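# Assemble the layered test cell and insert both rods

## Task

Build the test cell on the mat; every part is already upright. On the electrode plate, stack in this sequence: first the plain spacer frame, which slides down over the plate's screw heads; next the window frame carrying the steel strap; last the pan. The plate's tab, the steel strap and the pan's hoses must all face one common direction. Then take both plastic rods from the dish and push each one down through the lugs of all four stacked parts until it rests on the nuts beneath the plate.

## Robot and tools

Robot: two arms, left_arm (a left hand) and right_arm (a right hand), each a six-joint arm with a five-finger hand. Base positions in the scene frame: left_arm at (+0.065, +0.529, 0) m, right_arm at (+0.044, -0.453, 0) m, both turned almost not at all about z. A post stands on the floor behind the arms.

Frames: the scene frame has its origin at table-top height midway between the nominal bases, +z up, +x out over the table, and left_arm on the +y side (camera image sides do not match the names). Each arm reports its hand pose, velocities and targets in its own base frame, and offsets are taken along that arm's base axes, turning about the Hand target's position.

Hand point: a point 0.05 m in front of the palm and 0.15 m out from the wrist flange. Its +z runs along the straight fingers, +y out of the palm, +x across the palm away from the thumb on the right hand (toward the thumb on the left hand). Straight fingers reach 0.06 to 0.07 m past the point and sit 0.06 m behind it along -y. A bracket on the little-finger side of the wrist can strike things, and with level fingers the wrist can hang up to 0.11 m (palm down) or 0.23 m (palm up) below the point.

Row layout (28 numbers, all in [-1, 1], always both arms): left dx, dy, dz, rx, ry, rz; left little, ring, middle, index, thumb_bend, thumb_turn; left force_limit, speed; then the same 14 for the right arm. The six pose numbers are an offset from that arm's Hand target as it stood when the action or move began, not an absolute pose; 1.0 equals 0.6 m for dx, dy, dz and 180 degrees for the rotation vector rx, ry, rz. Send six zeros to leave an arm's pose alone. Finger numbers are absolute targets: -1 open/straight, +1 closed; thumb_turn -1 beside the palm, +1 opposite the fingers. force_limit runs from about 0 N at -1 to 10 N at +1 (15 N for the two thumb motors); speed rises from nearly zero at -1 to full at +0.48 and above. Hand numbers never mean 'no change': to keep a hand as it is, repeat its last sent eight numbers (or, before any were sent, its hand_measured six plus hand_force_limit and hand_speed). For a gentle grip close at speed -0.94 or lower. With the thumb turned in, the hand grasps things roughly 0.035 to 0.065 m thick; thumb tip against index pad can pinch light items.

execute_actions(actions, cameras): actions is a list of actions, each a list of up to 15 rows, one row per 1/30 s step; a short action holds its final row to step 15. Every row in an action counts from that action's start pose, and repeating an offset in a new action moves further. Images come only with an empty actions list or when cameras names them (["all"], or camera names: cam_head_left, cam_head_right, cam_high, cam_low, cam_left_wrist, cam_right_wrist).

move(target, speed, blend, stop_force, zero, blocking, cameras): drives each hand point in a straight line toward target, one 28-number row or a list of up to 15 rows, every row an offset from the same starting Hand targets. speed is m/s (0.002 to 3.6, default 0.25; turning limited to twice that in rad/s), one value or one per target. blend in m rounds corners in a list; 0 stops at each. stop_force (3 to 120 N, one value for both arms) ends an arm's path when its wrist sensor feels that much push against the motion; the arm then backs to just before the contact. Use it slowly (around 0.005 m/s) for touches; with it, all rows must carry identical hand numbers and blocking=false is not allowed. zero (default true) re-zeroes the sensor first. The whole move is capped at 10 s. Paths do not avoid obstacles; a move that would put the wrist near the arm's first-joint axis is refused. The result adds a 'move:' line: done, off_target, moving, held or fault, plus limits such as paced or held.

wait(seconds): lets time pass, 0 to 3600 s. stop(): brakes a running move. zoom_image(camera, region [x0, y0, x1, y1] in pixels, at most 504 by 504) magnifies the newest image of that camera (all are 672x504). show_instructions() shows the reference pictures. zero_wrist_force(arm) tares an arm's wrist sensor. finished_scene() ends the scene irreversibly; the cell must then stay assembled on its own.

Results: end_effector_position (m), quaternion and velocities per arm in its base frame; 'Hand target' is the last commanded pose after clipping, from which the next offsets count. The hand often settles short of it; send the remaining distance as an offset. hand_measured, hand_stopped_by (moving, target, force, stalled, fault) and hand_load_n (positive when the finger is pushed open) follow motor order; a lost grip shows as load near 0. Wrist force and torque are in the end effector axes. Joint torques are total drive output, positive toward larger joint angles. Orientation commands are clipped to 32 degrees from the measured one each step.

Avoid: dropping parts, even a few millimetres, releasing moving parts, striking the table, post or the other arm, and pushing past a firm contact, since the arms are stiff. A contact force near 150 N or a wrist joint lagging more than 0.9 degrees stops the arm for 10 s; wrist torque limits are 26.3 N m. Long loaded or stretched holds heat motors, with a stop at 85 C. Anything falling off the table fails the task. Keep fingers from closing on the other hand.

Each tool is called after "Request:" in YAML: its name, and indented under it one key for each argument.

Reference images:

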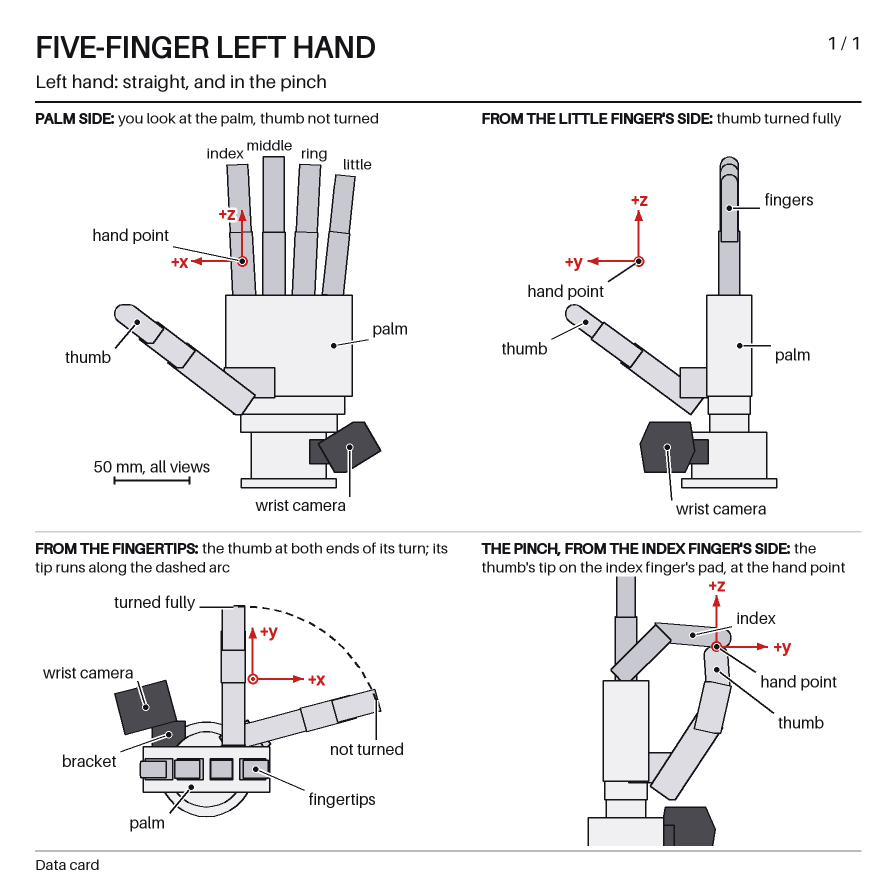

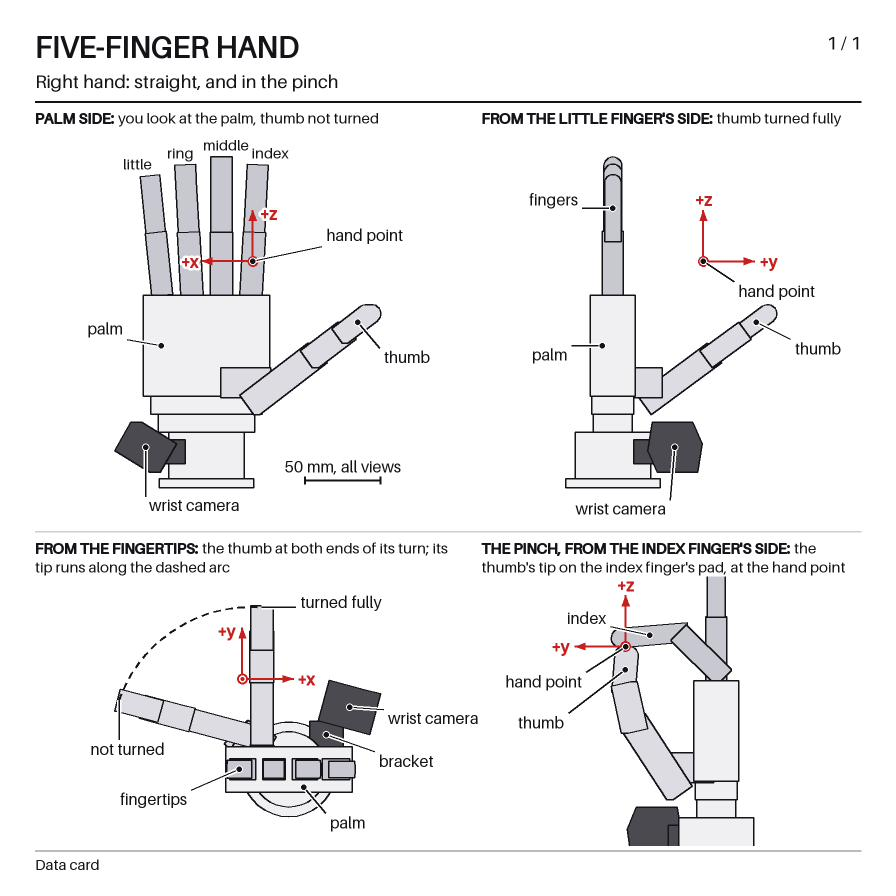

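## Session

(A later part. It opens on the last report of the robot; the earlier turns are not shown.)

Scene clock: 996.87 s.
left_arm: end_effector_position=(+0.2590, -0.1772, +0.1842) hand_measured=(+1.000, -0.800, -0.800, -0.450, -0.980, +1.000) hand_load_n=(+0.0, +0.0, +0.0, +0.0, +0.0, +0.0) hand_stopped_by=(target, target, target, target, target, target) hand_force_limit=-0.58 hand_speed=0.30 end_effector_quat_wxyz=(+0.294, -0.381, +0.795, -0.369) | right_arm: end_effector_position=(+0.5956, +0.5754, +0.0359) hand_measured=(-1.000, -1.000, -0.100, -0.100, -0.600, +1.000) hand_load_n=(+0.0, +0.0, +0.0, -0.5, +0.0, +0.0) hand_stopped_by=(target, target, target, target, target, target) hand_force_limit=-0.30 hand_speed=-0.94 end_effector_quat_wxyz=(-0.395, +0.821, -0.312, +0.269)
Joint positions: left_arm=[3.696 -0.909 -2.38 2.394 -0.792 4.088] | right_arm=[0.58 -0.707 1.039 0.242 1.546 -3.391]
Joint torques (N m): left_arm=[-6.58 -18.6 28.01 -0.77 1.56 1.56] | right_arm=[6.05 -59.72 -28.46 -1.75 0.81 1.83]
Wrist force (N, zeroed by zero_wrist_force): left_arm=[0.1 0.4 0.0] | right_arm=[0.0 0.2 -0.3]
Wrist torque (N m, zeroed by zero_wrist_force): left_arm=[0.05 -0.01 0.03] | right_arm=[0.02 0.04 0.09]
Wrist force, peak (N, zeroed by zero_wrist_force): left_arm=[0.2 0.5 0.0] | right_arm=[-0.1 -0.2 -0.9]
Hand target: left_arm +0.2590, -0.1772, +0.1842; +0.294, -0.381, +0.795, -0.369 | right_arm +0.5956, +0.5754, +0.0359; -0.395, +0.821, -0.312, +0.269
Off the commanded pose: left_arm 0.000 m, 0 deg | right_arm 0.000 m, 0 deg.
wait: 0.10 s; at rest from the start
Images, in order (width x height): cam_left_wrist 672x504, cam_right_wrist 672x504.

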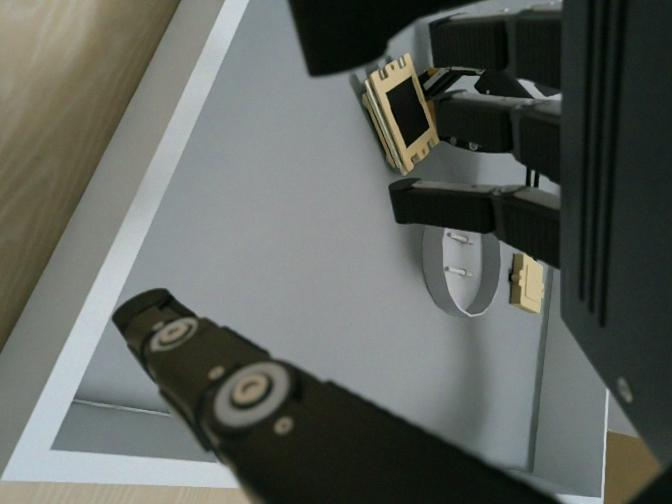

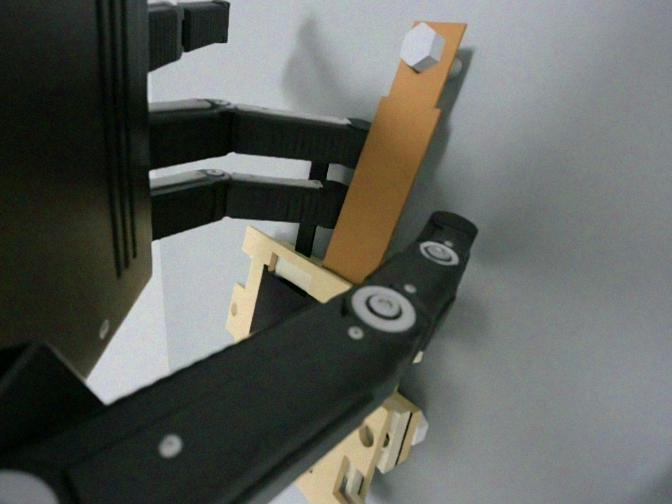

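Request:
move:
  target:
    - [0,0,0,0,0,0,1,-0.8,-0.8,-0.45,-0.98,1,-0.58,0.3,0,0,0.002,0,0,0,-1,-1,-0.1,-0.1,-0.6,1,-0.3,-0.94]
    - [0,0,0,0,0,0,1,-0.8,-0.8,-0.45,-0.98,1,-0.58,0.3,0.002,0.0027,0.0035,0,0,0,-1,-1,-0.1,-0.1,-0.6,1,-0.3,-0.94]
  speed: 0.005
  cameras: ["cam_right_wrist","cam_left_wrist"]

Request:
zoom_image:
  camera: "cam_right_wrist"
  region: [220, 100, 500, 380]

Scene clock: 999.00 s.
left_arm: end_effector_position=(+0.2590, -0.1772, +0.1842) hand_measured=(+1.000, -0.800, -0.800, -0.450, -0.980, +1.000) hand_load_n=(+0.0, +0.0, +0.5, +0.0, +0.0, +0.0) hand_stopped_by=(target, target, target, target, target, target) hand_force_limit=-0.58 hand_speed=0.30 end_effector_quat_wxyz=(+0.294, -0.381, +0.795, -0.369) | right_arm: end_effector_position=(+0.5968, +0.5770, +0.0380) hand_measured=(-1.000, -1.000, -0.100, -0.100, -0.600, +1.000) hand_load_n=(+0.0, +0.0, +0.0, -0.5, +0.0, +0.0) hand_stopped_by=(target, target, target, target, target, target) hand_force_limit=-0.30 hand_speed=-0.94 end_effector_quat_wxyz=(-0.395, +0.821, -0.312, +0.269)
Joint positions: left_arm=[3.696 -0.909 -2.38 2.394 -0.792 4.088] | right_arm=[0.581 -0.704 1.027 0.251 1.546 -3.39]
Joint torques (N m): left_arm=[-6 -18.74 27.49 -0.83 1.56 1.62] | right_arm=[7.28 -50.64 -17.64 0.34 0.97 1.91]
Wrist force (N, zeroed by zero_wrist_force): left_arm=[0.0 0.3 -0.2] | right_arm=[0.2 0.1 -0.3]
Wrist torque (N m, zeroed by zero_wrist_force): left_arm=[0.05 -0.02 0.03] | right_arm=[0.02 0.02 0.08]
Wrist force, peak (N, zeroed by zero_wrist_force): left_arm=[0.1 0.6 -0.1] | right_arm=[0.0 -0.4 -0.7]
Hand target: left_arm +0.2590, -0.1772, +0.1842; +0.294, -0.381, +0.795, -0.369 | right_arm +0.5968, +0.5770, +0.0380; -0.395, +0.821, -0.312, +0.269
Off the commanded pose: left_arm 0.000 m, 0 deg | right_arm 0.000 m, 0 deg.
move: done
Images, in order (width x height): cam_left_wrist 672x504, cam_right_wrist 672x504.

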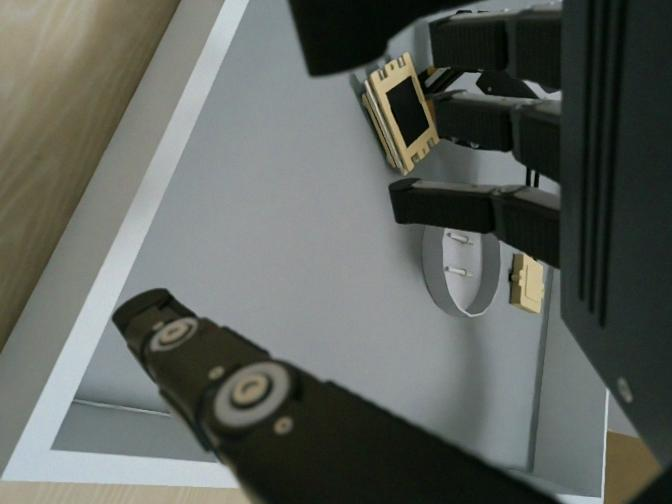

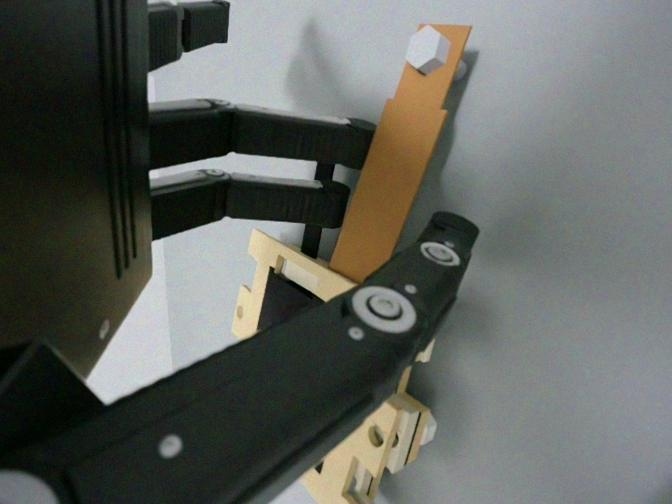

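Scaled by 1.800.

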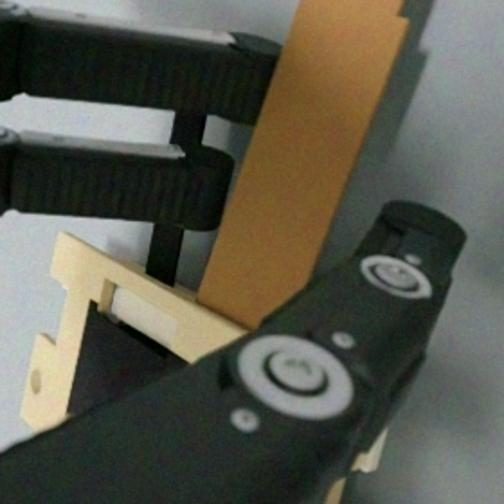

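Request:
move:
  target:
    - [0,0,0,0,0,0,1,-0.8,-0.8,-0.45,-0.98,1,-0.58,0.3,0,0,0.02,0,0,0,-1,-1,-0.1,-0.1,-0.6,1,-0.3,-0.94]
    - [0,0,0,0,0,0,1,-0.8,-0.8,-0.45,-0.98,1,-0.58,0.3,0,0,0.15,0,0,0,-1,-1,-0.1,-0.1,-0.6,1,-0.3,-0.94]
  speed: [0.02,0.1]
  blend: 0.005
  cameras: ["cam_right_wrist","cam_left_wrist"]

Request:
zoom_image:
  camera: "cam_left_wrist"
  region: [350, 30, 490, 190]

Scene clock: 1001.73 s.
left_arm: end_effector_position=(+0.2590, -0.1772, +0.1842) hand_measured=(+1.000, -0.800, -0.800, -0.450, -0.980, +1.000) hand_load_n=(+0.0, +0.0, +0.0, +0.0, +0.0, +0.0) hand_stopped_by=(target, target, target, target, target, target) hand_force_limit=-0.58 hand_speed=0.30 end_effector_quat_wxyz=(+0.294, -0.381, +0.795, -0.369) | right_arm: end_effector_position=(+0.5968, +0.5770, +0.1281) hand_measured=(-1.000, -1.000, -0.100, -0.100, -0.600, +1.000) hand_load_n=(+0.0, +0.0, +0.0, +0.0, +0.0, +0.0) hand_stopped_by=(target, target, target, target, target, target) hand_force_limit=-0.30 hand_speed=-0.94 end_effector_quat_wxyz=(-0.395, +0.821, -0.312, +0.269)
Joint positions: left_arm=[3.696 -0.909 -2.38 2.394 -0.792 4.088] | right_arm=[0.581 -0.763 0.899 0.438 1.546 -3.39]
Joint torques (N m): left_arm=[-6.58 -18.83 27.5 -0.64 1.69 1.57] | right_arm=[-4.64 -43.24 -14.79 -0.08 -0.18 0.1]
Wrist force (N, zeroed by zero_wrist_force): left_arm=[0.3 0.3 -0.2] | right_arm=[0.4 -0.2 -0.3]
Wrist torque (N m, zeroed by zero_wrist_force): left_arm=[0.05 -0.04 0.04] | right_arm=[-0.02 0.00 0.07]
Wrist force, peak (N, zeroed by zero_wrist_force): left_arm=[0.1 0.4 -0.2] | right_arm=[0.5 -1.1 -0.7]
Hand target: left_arm +0.2590, -0.1772, +0.1842; +0.294, -0.381, +0.795, -0.369 | right_arm +0.5968, +0.5770, +0.1280; -0.395, +0.821, -0.312, +0.269
Off the commanded pose: left_arm 0.000 m, 0 deg | right_arm 0.000 m, 0 deg.
move: done
Images, in order (width x height): cam_left_wrist 672x504, cam_right_wrist 672x504.

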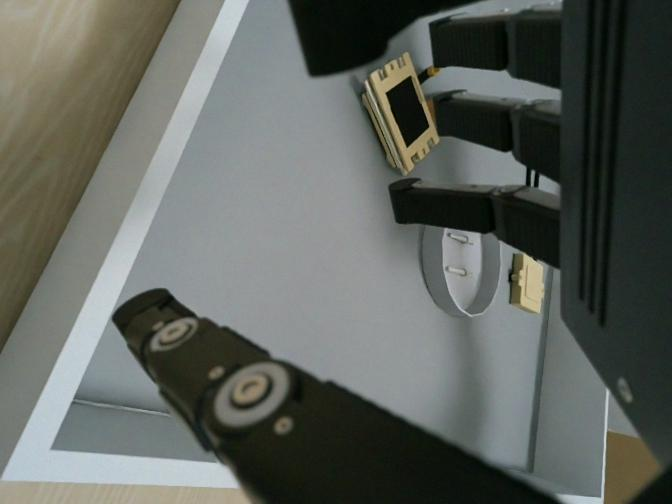

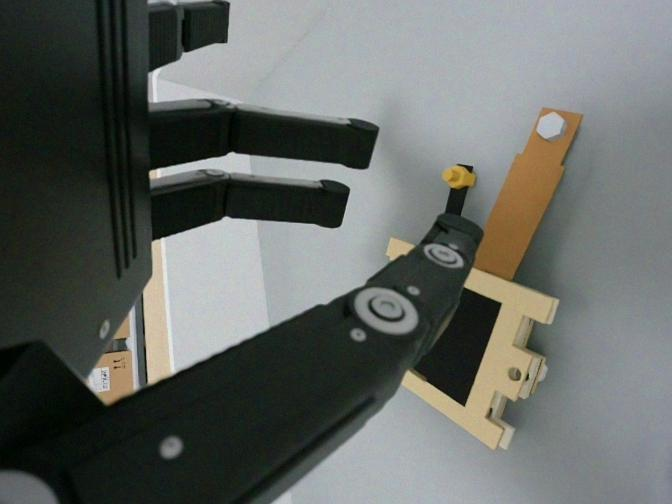

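Scaled by 3.150.

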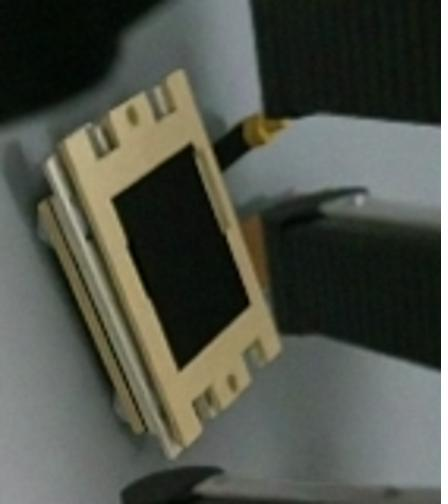

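Request:
zoom_image:
  camera: "cam_right_wrist"
  region: [480, 280, 580, 460]

Request:
zoom_image:
  camera: "cam_right_wrist"
  region: [380, 90, 600, 310]

Scaled by 2.800.

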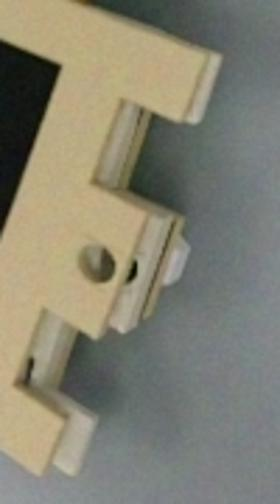

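Scaled by 2.291.

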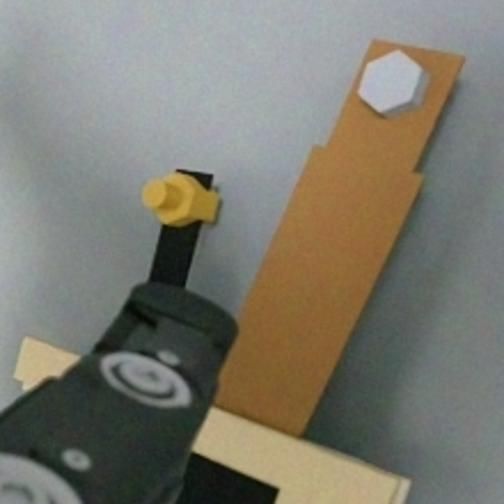

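Request:
move:
  target:
    - [0,0,0,0,0,0,1,-0.8,-0.8,-0.45,-0.98,1,-0.58,0.3,0.0013,0.0018,-0.12,0,0,0.0167,-1,-1,-0.1,-0.1,-0.8,1,-0.3,-0.94]
    - [0,0,0,0,0,0,1,-0.8,-0.8,-0.45,-0.98,1,-0.58,0.3,0.0013,0.0018,-0.1467,0,0,0.0167,-1,-1,-0.1,-0.1,-0.8,1,-0.3,-0.94]
  speed: [0.08,0.015]
  cameras: ["cam_right_wrist","cam_left_wrist"]

Request:
zoom_image:
  camera: "cam_right_wrist"
  region: [220, 100, 500, 380]

Scene clock: 1010.37 s.
left_arm: end_effector_position=(+0.2590, -0.1772, +0.1842) hand_measured=(+1.000, -0.800, -0.800, -0.450, -0.980, +1.000) hand_load_n=(+0.0, +0.0, +0.0, +0.0, +0.0, +0.0) hand_stopped_by=(target, target, target, target, target, target) hand_force_limit=-0.58 hand_speed=0.30 end_effector_quat_wxyz=(+0.294, -0.381, +0.795, -0.369) | right_arm: end_effector_position=(+0.5975, +0.5780, +0.0398) hand_measured=(-1.000, -1.000, -0.100, -0.100, -0.800, +1.000) hand_load_n=(+0.0, +0.0, +0.0, -0.5, +0.0, +0.0) hand_stopped_by=(target, target, target, target, target, target) hand_force_limit=-0.30 hand_speed=-0.94 end_effector_quat_wxyz=(-0.402, +0.829, -0.291, +0.258)
Joint positions: left_arm=[3.696 -0.909 -2.38 2.394 -0.792 4.088] | right_arm=[0.568 -0.702 1.021 0.258 1.491 -3.426]
Joint torques (N m): left_arm=[-5.8 -17.93 28.59 -0.81 1.4 1.51] | right_arm=[8.96 -61.74 -26.48 1.61 0.84 2]
Wrist force (N, zeroed by zero_wrist_force): left_arm=[0.1 0.3 -0.1] | right_arm=[0.2 -0.4 -0.6]
Wrist torque (N m, zeroed by zero_wrist_force): left_arm=[0.04 -0.02 0.03] | right_arm=[0.00 0.01 0.14]
Wrist force, peak (N, zeroed by zero_wrist_force): left_arm=[-0.1 0.5 -0.1] | right_arm=[0.3 -1.1 -0.9]
Hand target: left_arm +0.2590, -0.1772, +0.1842; +0.294, -0.381, +0.795, -0.369 | right_arm +0.5975, +0.5781, +0.0400; -0.402, +0.829, -0.291, +0.258
Off the commanded pose: left_arm 0.000 m, 0 deg | right_arm 0.000 m, 0 deg.
move: done
Images, in order (width x height): cam_left_wrist 672x504, cam_right_wrist 672x504.

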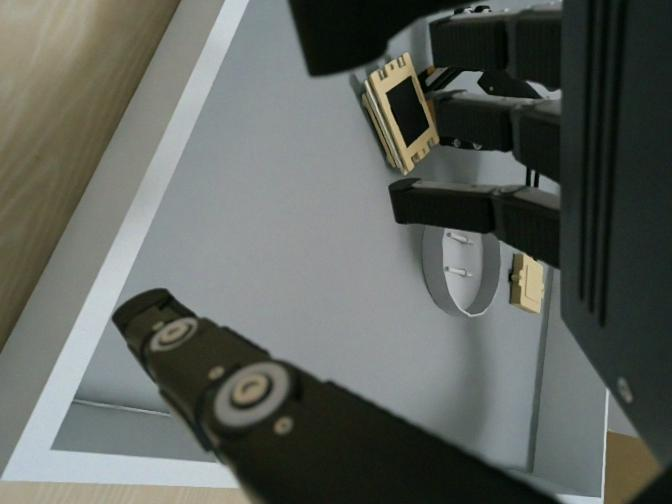

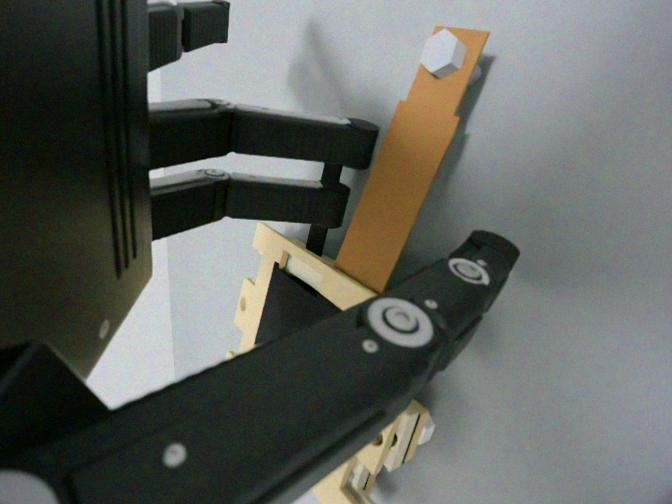

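Scaled by 1.800.

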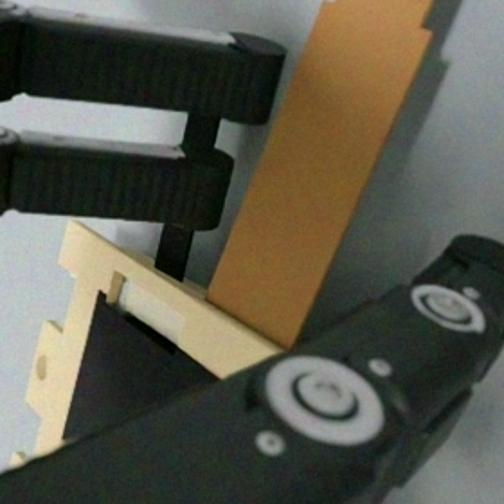

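Request:
move:
  target: [0,0,0,0,0,0,1,-0.8,-0.8,-0.45,-0.98,1,-0.58,0.3,-0.0054,-0.0074,0,0,0,0,-1,-1,-0.1,-0.1,-0.8,1,-0.3,-0.94]
  speed: 0.006
  cameras: ["cam_right_wrist","cam_left_wrist"]

Request:
zoom_image:
  camera: "cam_right_wrist"
  region: [220, 100, 500, 380]

Request:
zoom_image:
  camera: "cam_right_wrist"
  region: [300, 380, 450, 504]

Request:
zoom_image:
  camera: "cam_left_wrist"
  region: [350, 40, 450, 180]

Scene clock: 1012.60 s.
left_arm: end_effector_position=(+0.2590, -0.1772, +0.1842) hand_measured=(+1.000, -0.800, -0.800, -0.450, -0.980, +1.000) hand_load_n=(+0.0, +0.0, +0.0, +0.0, +0.0, +0.0) hand_stopped_by=(target, target, target, target, target, target) hand_force_limit=-0.58 hand_speed=0.30 end_effector_quat_wxyz=(+0.294, -0.381, +0.795, -0.369) | right_arm: end_effector_position=(+0.5943, +0.5736, +0.0400) hand_measured=(-1.000, -1.000, -0.100, -0.100, -0.800, +1.000) hand_load_n=(+0.0, +0.0, +0.0, +0.0, +0.0, +0.0) hand_stopped_by=(target, target, target, target, target, target) hand_force_limit=-0.30 hand_speed=-0.94 end_effector_quat_wxyz=(-0.402, +0.829, -0.291, +0.258)
Joint positions: left_arm=[3.696 -0.909 -2.38 2.394 -0.792 4.088] | right_arm=[0.565 -0.717 1.047 0.246 1.489 -3.428]
Joint torques (N m): left_arm=[-5.82 -18.48 26.9 -0.66 1.32 1.53] | right_arm=[-5.63 -52.14 -28.4 -0.4 -1.09 -2.15]
Wrist force (N, zeroed by zero_wrist_force): left_arm=[0.1 0.3 0.0] | right_arm=[0.3 -0.4 -0.2]
Wrist torque (N m, zeroed by zero_wrist_force): left_arm=[0.04 -0.02 0.03] | right_arm=[-0.03 -0.04 0.20]
Wrist force, peak (N, zeroed by zero_wrist_force): left_arm=[-0.1 0.5 -0.3] | right_arm=[0.1 -0.8 -0.6]
Hand target: left_arm +0.2590, -0.1772, +0.1842; +0.294, -0.381, +0.795, -0.369 | right_arm +0.5943, +0.5736, +0.0400; -0.402, +0.829, -0.291, +0.258
Off the commanded pose: left_arm 0.000 m, 0 deg | right_arm 0.000 m, 0 deg.
move: done
Images, in order (width x height): cam_left_wrist 672x504, cam_right_wrist 672x504.

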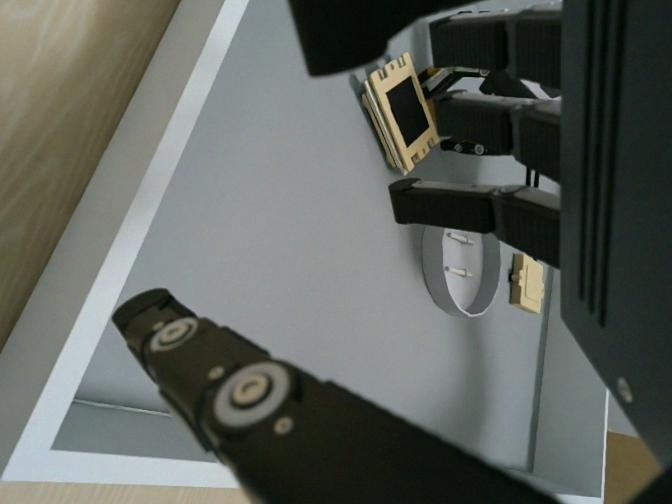

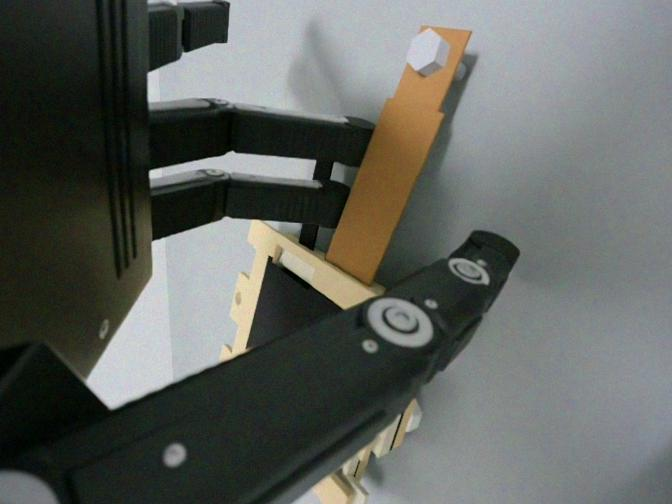

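Scaled by 1.800.

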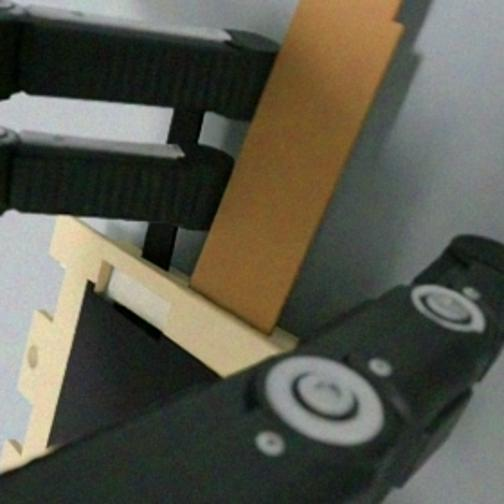

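Scaled by 3.360.

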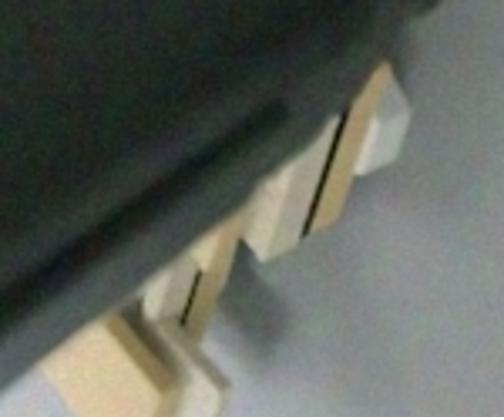

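Scaled by 3.600.

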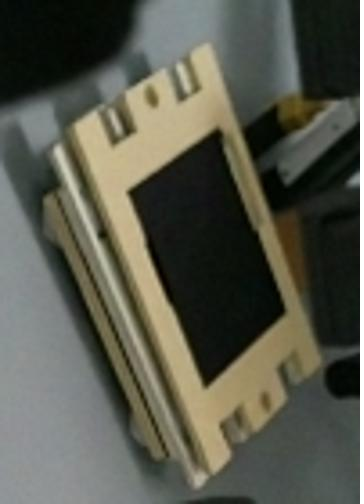

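Request:
move:
  target: [0,0,0,0,0,0,1,-0.8,-0.8,-0.45,-0.98,1,-0.58,0.3,-0.0035,-0.0048,0,0,0,0,-1,-1,-0.1,-0.1,-0.8,1,-0.3,-0.94]
  speed: 0.006
  cameras: ["cam_right_wrist","cam_left_wrist"]

Request:
zoom_image:
  camera: "cam_right_wrist"
  region: [220, 100, 500, 380]

Request:
zoom_image:
  camera: "cam_left_wrist"
  region: [350, 40, 450, 180]

Scene clock: 1014.27 s.
left_arm: end_effector_position=(+0.2590, -0.1772, +0.1842) hand_measured=(+1.000, -0.800, -0.800, -0.450, -0.980, +1.000) hand_load_n=(+0.0, +0.0, +0.0, +0.0, +0.0, +0.0) hand_stopped_by=(target, target, target, target, target, target) hand_force_limit=-0.58 hand_speed=0.30 end_effector_quat_wxyz=(+0.294, -0.381, +0.795, -0.369) | right_arm: end_effector_position=(+0.5922, +0.5707, +0.0400) hand_measured=(-1.000, -1.000, -0.100, -0.100, -0.800, +1.000) hand_load_n=(+0.0, +0.0, +0.0, +0.0, +0.0, +0.0) hand_stopped_by=(target, target, target, target, target, target) hand_force_limit=-0.30 hand_speed=-0.94 end_effector_quat_wxyz=(-0.402, +0.829, -0.291, +0.258)
Joint positions: left_arm=[3.696 -0.909 -2.38 2.394 -0.792 4.088] | right_arm=[0.563 -0.726 1.065 0.238 1.487 -3.429]
Joint torques (N m): left_arm=[-5.15 -18.59 27.91 -0.7 1.55 1.55] | right_arm=[-4.77 -52.68 -28.04 -0.37 -1.13 -2.1]
Wrist force (N, zeroed by zero_wrist_force): left_arm=[0.0 0.4 -0.1] | right_arm=[0.2 -0.6 -0.2]
Wrist torque (N m, zeroed by zero_wrist_force): left_arm=[0.06 -0.01 0.02] | right_arm=[-0.05 0.00 0.19]
Wrist force, peak (N, zeroed by zero_wrist_force): left_arm=[-0.1 0.4 -0.2] | right_arm=[0.2 -0.3 -0.7]
Hand target: left_arm +0.2590, -0.1772, +0.1842; +0.294, -0.381, +0.795, -0.369 | right_arm +0.5922, +0.5707, +0.0400; -0.402, +0.829, -0.291, +0.258
Off the commanded pose: left_arm 0.000 m, 0 deg | right_arm 0.000 m, 0 deg.
move: done
Images, in order (width x height): cam_left_wrist 672x504, cam_right_wrist 672x504.

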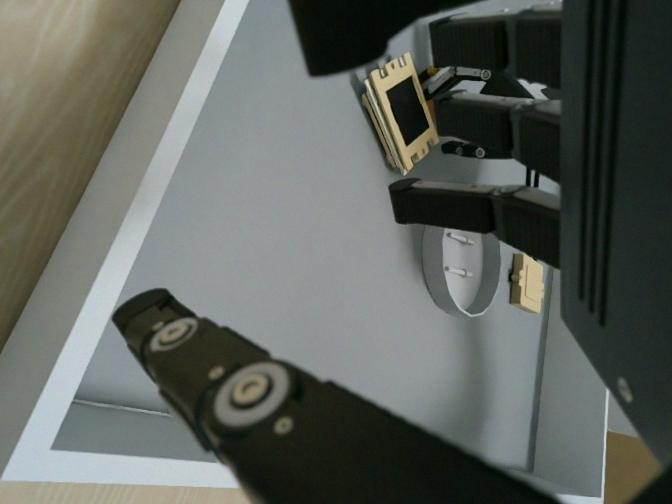

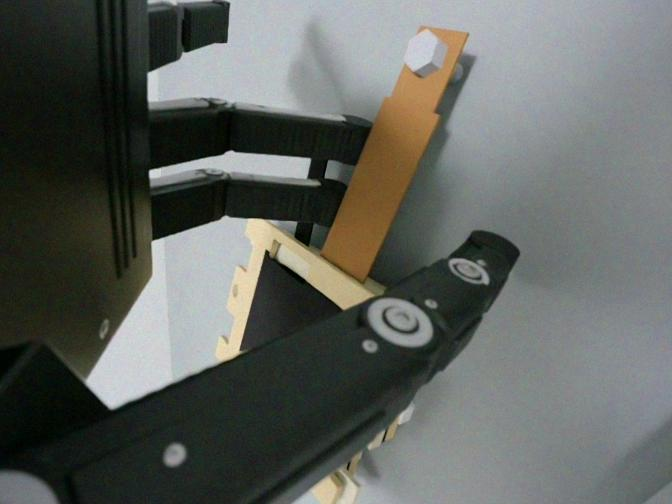

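Scaled by 1.800.

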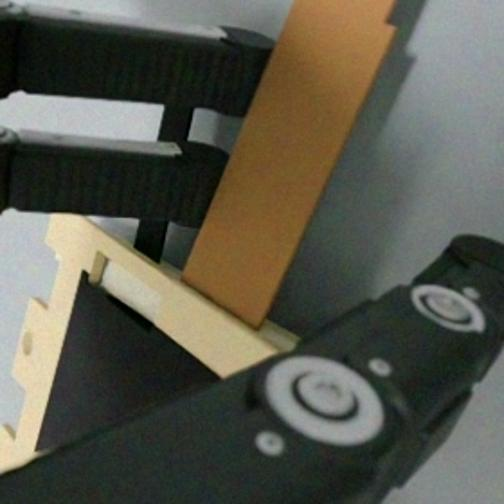

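Scaled by 3.600.

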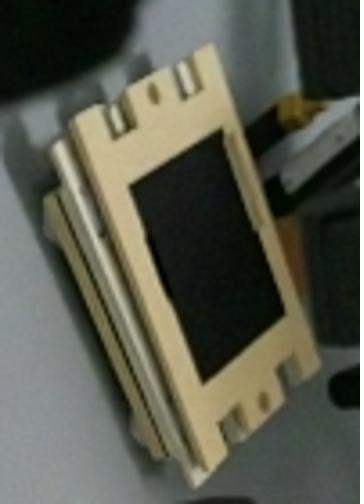

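Request:
move:
  target:
    - [0,0,0,0,0,0,1,-0.8,-0.8,-0.45,-0.98,1,-0.58,0.3,0.001,0.00134,0,0,0,0,-1,-1,-0.1,-0.1,-0.8,1,-0.3,-0.94]
    - [0,0,0,0,0,0,1,-0.8,-0.8,-0.45,-0.98,1,-0.58,0.3,0.002,0.003,0.15,0,0,0,-1,-1,-0.1,-0.1,-0.6,1,-0.3,-0.94]
  speed: [0.01,0.08]
  cameras: ["cam_right_wrist","cam_left_wrist"]

Request:
zoom_image:
  camera: "cam_left_wrist"
  region: [350, 30, 490, 190]

Request:
zoom_image:
  camera: "cam_right_wrist"
  region: [480, 280, 580, 460]

Scene clock: 1020.53 s.
left_arm: end_effector_position=(+0.2590, -0.1772, +0.1842) hand_measured=(+1.000, -0.800, -0.800, -0.450, -0.980, +1.000) hand_load_n=(+0.0, +0.0, +0.0, +0.0, +0.0, +0.0) hand_stopped_by=(target, target, target, target, target, target) hand_force_limit=-0.58 hand_speed=0.30 end_effector_quat_wxyz=(+0.294, -0.381, +0.795, -0.369) | right_arm: end_effector_position=(+0.5934, +0.5725, +0.1300) hand_measured=(-1.000, -1.000, -0.100, -0.100, -0.600, +1.000) hand_load_n=(+0.0, +0.0, +0.0, +0.0, +0.0, +0.0) hand_stopped_by=(target, target, target, target, target, target) hand_force_limit=-0.30 hand_speed=-0.94 end_effector_quat_wxyz=(-0.402, +0.829, -0.291, +0.258)
Joint positions: left_arm=[3.696 -0.909 -2.38 2.394 -0.792 4.088] | right_arm=[0.564 -0.781 0.927 0.431 1.488 -3.428]
Joint torques (N m): left_arm=[-4.85 -18.63 27 -0.58 1.54 1.54] | right_arm=[4.7 -43.21 -10.29 1.61 -0.13 -2.06]
Wrist force (N, zeroed by zero_wrist_force): left_arm=[0.0 0.3 0.0] | right_arm=[0.3 -0.4 -0.4]
Wrist torque (N m, zeroed by zero_wrist_force): left_arm=[0.04 -0.01 0.03] | right_arm=[-0.02 0.00 0.10]
Wrist force, peak (N, zeroed by zero_wrist_force): left_arm=[0.2 0.5 0.1] | right_arm=[0.3 -1.0 -0.7]
Hand target: left_arm +0.2590, -0.1772, +0.1842; +0.294, -0.381, +0.795, -0.369 | right_arm +0.5934, +0.5725, +0.1300; -0.402, +0.829, -0.291, +0.258
Off the commanded pose: left_arm 0.000 m, 0 deg | right_arm 0.000 m, 0 deg.
move: done
Images, in order (width x height): cam_left_wrist 672x504, cam_right_wrist 672x504.

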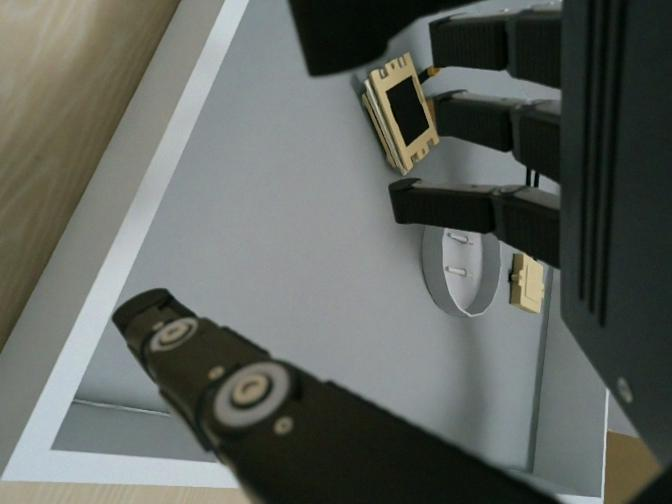

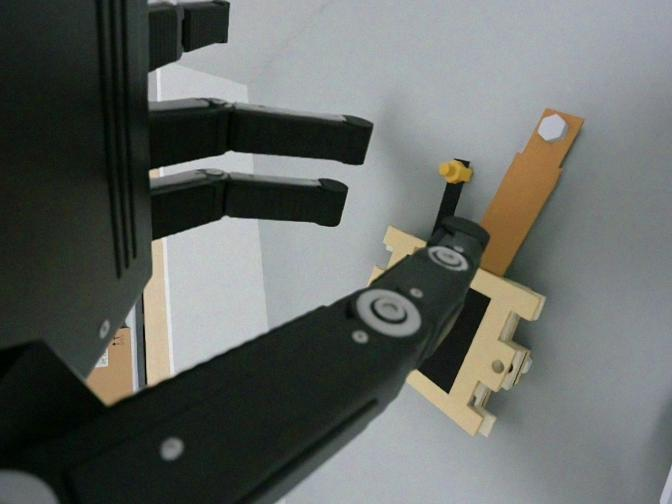

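Scaled by 3.150.

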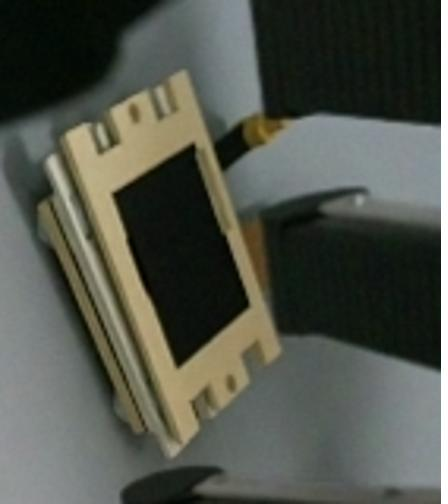

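Scaled by 2.800.

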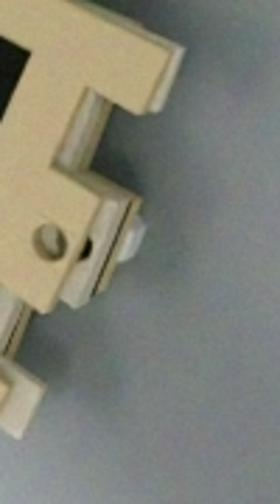

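Request:
zoom_image:
  camera: "cam_right_wrist"
  region: [455, 260, 555, 350]

Request:
zoom_image:
  camera: "cam_right_wrist"
  region: [455, 340, 555, 440]

Request:
zoom_image:
  camera: "cam_right_wrist"
  region: [480, 80, 620, 300]

Scaled by 5.040.

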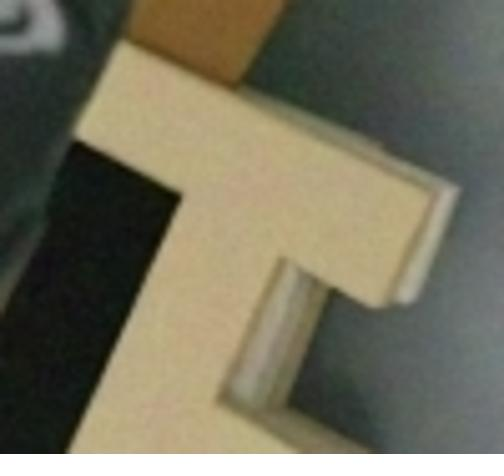

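Scaled by 5.040.

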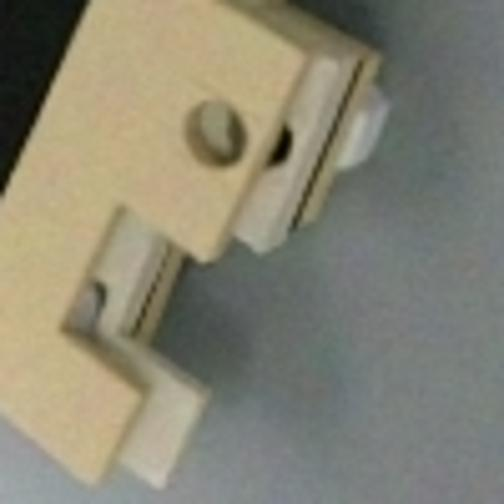

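Scaled by 2.291.

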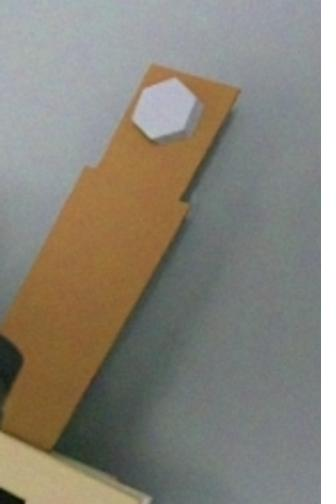

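Request:
move:
  target:
    - [0,0,0,0,0,0,1,-0.8,-0.8,-0.45,-0.98,1,-0.58,0.3,0.0068,0.0092,-0.12,0,0,0,-1,-1,-0.1,-0.1,-0.8,1,-0.3,-0.94]
    - [0,0,0,0,0,0,1,-0.8,-0.8,-0.45,-0.98,1,-0.58,0.3,0.0068,0.0092,-0.145,0,0,0,-1,-1,-0.1,-0.1,-0.8,1,-0.3,-0.94]
  speed: [0.08,0.015]
  cameras: ["cam_right_wrist"]

Request:
zoom_image:
  camera: "cam_right_wrist"
  region: [220, 100, 500, 380]

Request:
move:
  target: [0,0,0,0,0,0,1,-0.8,-0.8,-0.45,-0.98,1,-0.58,0.3,-0.005,-0.0067,0,0,0,0,-1,-1,-0.1,-0.1,-0.8,1,-0.3,-0.94]
  speed: 0.006
  cameras: ["cam_right_wrist","cam_left_wrist"]

Request:
zoom_image:
  camera: "cam_right_wrist"
  region: [220, 100, 500, 380]

Request:
zoom_image:
  camera: "cam_left_wrist"
  region: [350, 30, 490, 190]

Scene clock: 1028.93 s.
left_arm: end_effector_position=(+0.2590, -0.1772, +0.1842) hand_measured=(+1.000, -0.800, -0.800, -0.450, -0.980, +1.000) hand_load_n=(+0.0, +0.0, +0.0, +0.0, +0.0, +0.0) hand_stopped_by=(target, target, target, target, target, target) hand_force_limit=-0.58 hand_speed=0.30 end_effector_quat_wxyz=(+0.294, -0.381, +0.795, -0.369) | right_arm: end_effector_position=(+0.5974, +0.5780, +0.0428) hand_measured=(-1.000, -1.000, -0.100, -0.100, -0.800, +1.000) hand_load_n=(-0.5, +0.0, +0.0, +0.0, +0.0, +0.0) hand_stopped_by=(target, target, target, target, target, target) hand_force_limit=-0.30 hand_speed=-0.94 end_effector_quat_wxyz=(-0.402, +0.829, -0.291, +0.258)
Joint positions: left_arm=[3.696 -0.909 -2.38 2.394 -0.792 4.088] | right_arm=[0.568 -0.705 1.018 0.264 1.491 -3.426]
Joint torques (N m): left_arm=[-5.73 -18.4 27.17 -0.72 1.56 1.58] | right_arm=[-5.77 -63.44 -28.72 1.71 -1.12 -0.61]
Wrist force (N, zeroed by zero_wrist_force): left_arm=[-0.1 0.2 -0.3] | right_arm=[0.1 -0.5 -0.1]
Wrist torque (N m, zeroed by zero_wrist_force): left_arm=[0.03 0.00 0.02] | right_arm=[-0.05 0.01 0.08]
Wrist force, peak (N, zeroed by zero_wrist_force): left_arm=[0.3 0.5 -0.2] | right_arm=[0.4 -1.1 -1.3]
Hand target: left_arm +0.2590, -0.1772, +0.1842; +0.294, -0.381, +0.795, -0.369 | right_arm +0.5975, +0.5781, +0.0430; -0.402, +0.829, -0.291, +0.258
Off the commanded pose: left_arm 0.000 m, 0 deg | right_arm 0.000 m, 0 deg.
move: done

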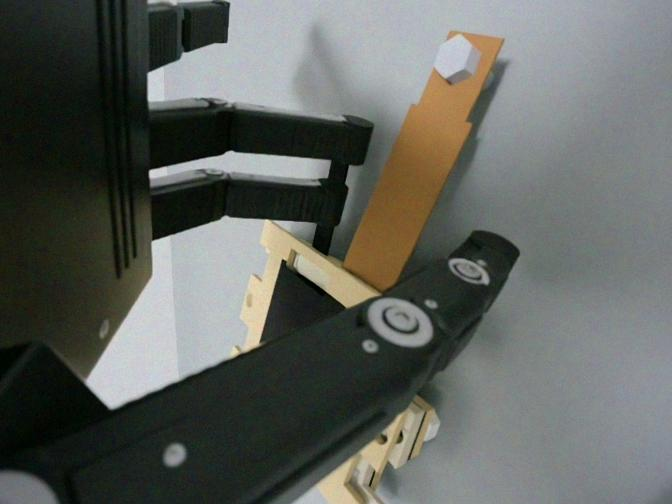

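Scaled by 1.800.

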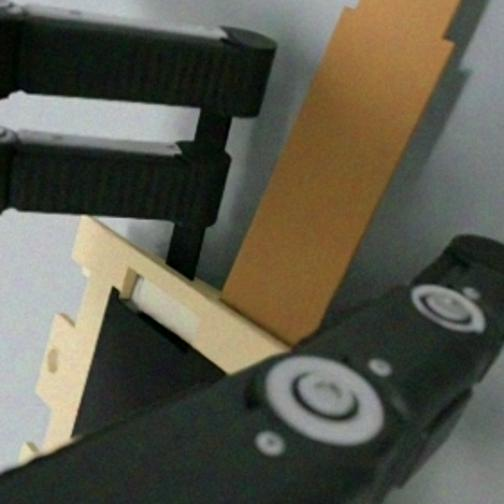

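Scene clock: 1030.03 s.
left_arm: end_effector_position=(+0.2590, -0.1772, +0.1842) hand_measured=(+1.000, -0.800, -0.800, -0.450, -0.980, +1.000) hand_load_n=(+0.0, +0.0, +0.0, +0.0, +0.0, +0.5) hand_stopped_by=(target, target, target, target, target, target) hand_force_limit=-0.58 hand_speed=0.30 end_effector_quat_wxyz=(+0.294, -0.381, +0.795, -0.369) | right_arm: end_effector_position=(+0.5944, +0.5740, +0.0430) hand_measured=(-1.000, -1.000, -0.100, -0.100, -0.800, +1.000) hand_load_n=(+0.0, -0.5, +0.0, +0.0, +0.0, +0.0) hand_stopped_by=(target, target, target, target, target, target) hand_force_limit=-0.30 hand_speed=-0.94 end_effector_quat_wxyz=(-0.402, +0.829, -0.291, +0.258)
Joint positions: left_arm=[3.696 -0.909 -2.38 2.394 -0.792 4.088] | right_arm=[0.565 -0.719 1.042 0.253 1.489 -3.428]
Joint torques (N m): left_arm=[-5.55 -18.55 27.32 -0.76 1.46 1.66] | right_arm=[-4.48 -52.45 -28.9 -0.38 -1.09 -2.19]
Wrist force (N, zeroed by zero_wrist_force): left_arm=[0.0 0.3 0.0] | right_arm=[0.3 0.2 0.1]
Wrist torque (N m, zeroed by zero_wrist_force): left_arm=[0.03 0.00 0.02] | right_arm=[0.04 -0.04 0.21]
Wrist force, peak (N, zeroed by zero_wrist_force): left_arm=[0.1 0.4 -0.1] | right_arm=[0.1 -0.5 -0.4]
Hand target: left_arm +0.2590, -0.1772, +0.1842; +0.294, -0.381, +0.795, -0.369 | right_arm +0.5945, +0.5740, +0.0430; -0.402, +0.829, -0.291, +0.258
Off the commanded pose: left_arm 0.000 m, 0 deg | right_arm 0.000 m, 0 deg.
move: done
Images, in order (width x height): cam_left_wrist 672x504, cam_right_wrist 672x504.

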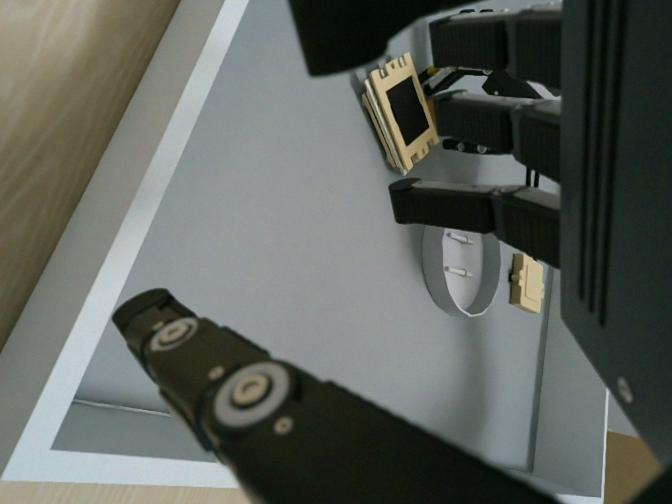

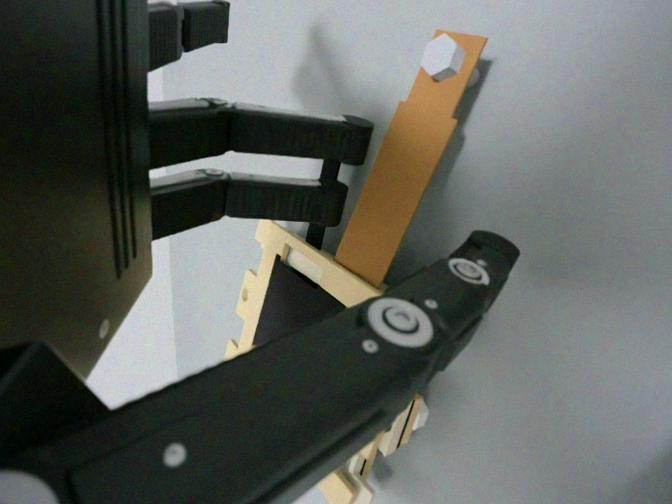

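Scaled by 1.800.

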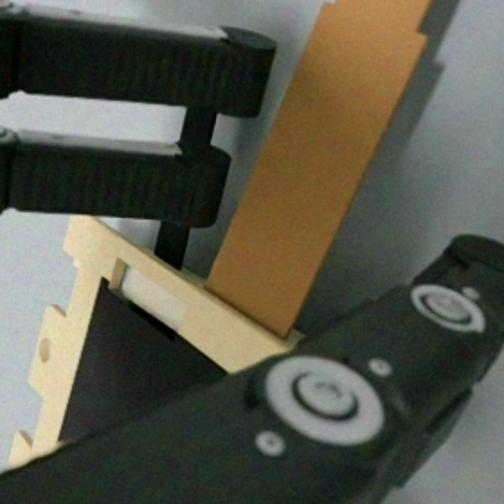

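Scaled by 3.150.

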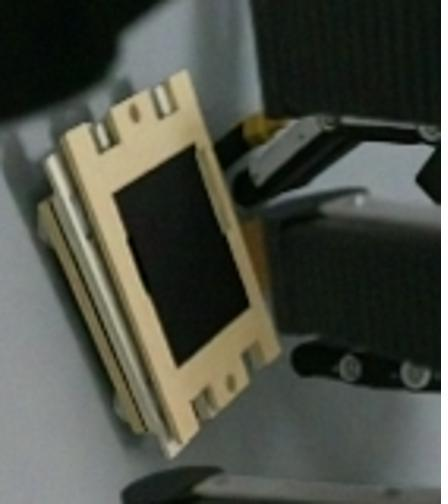

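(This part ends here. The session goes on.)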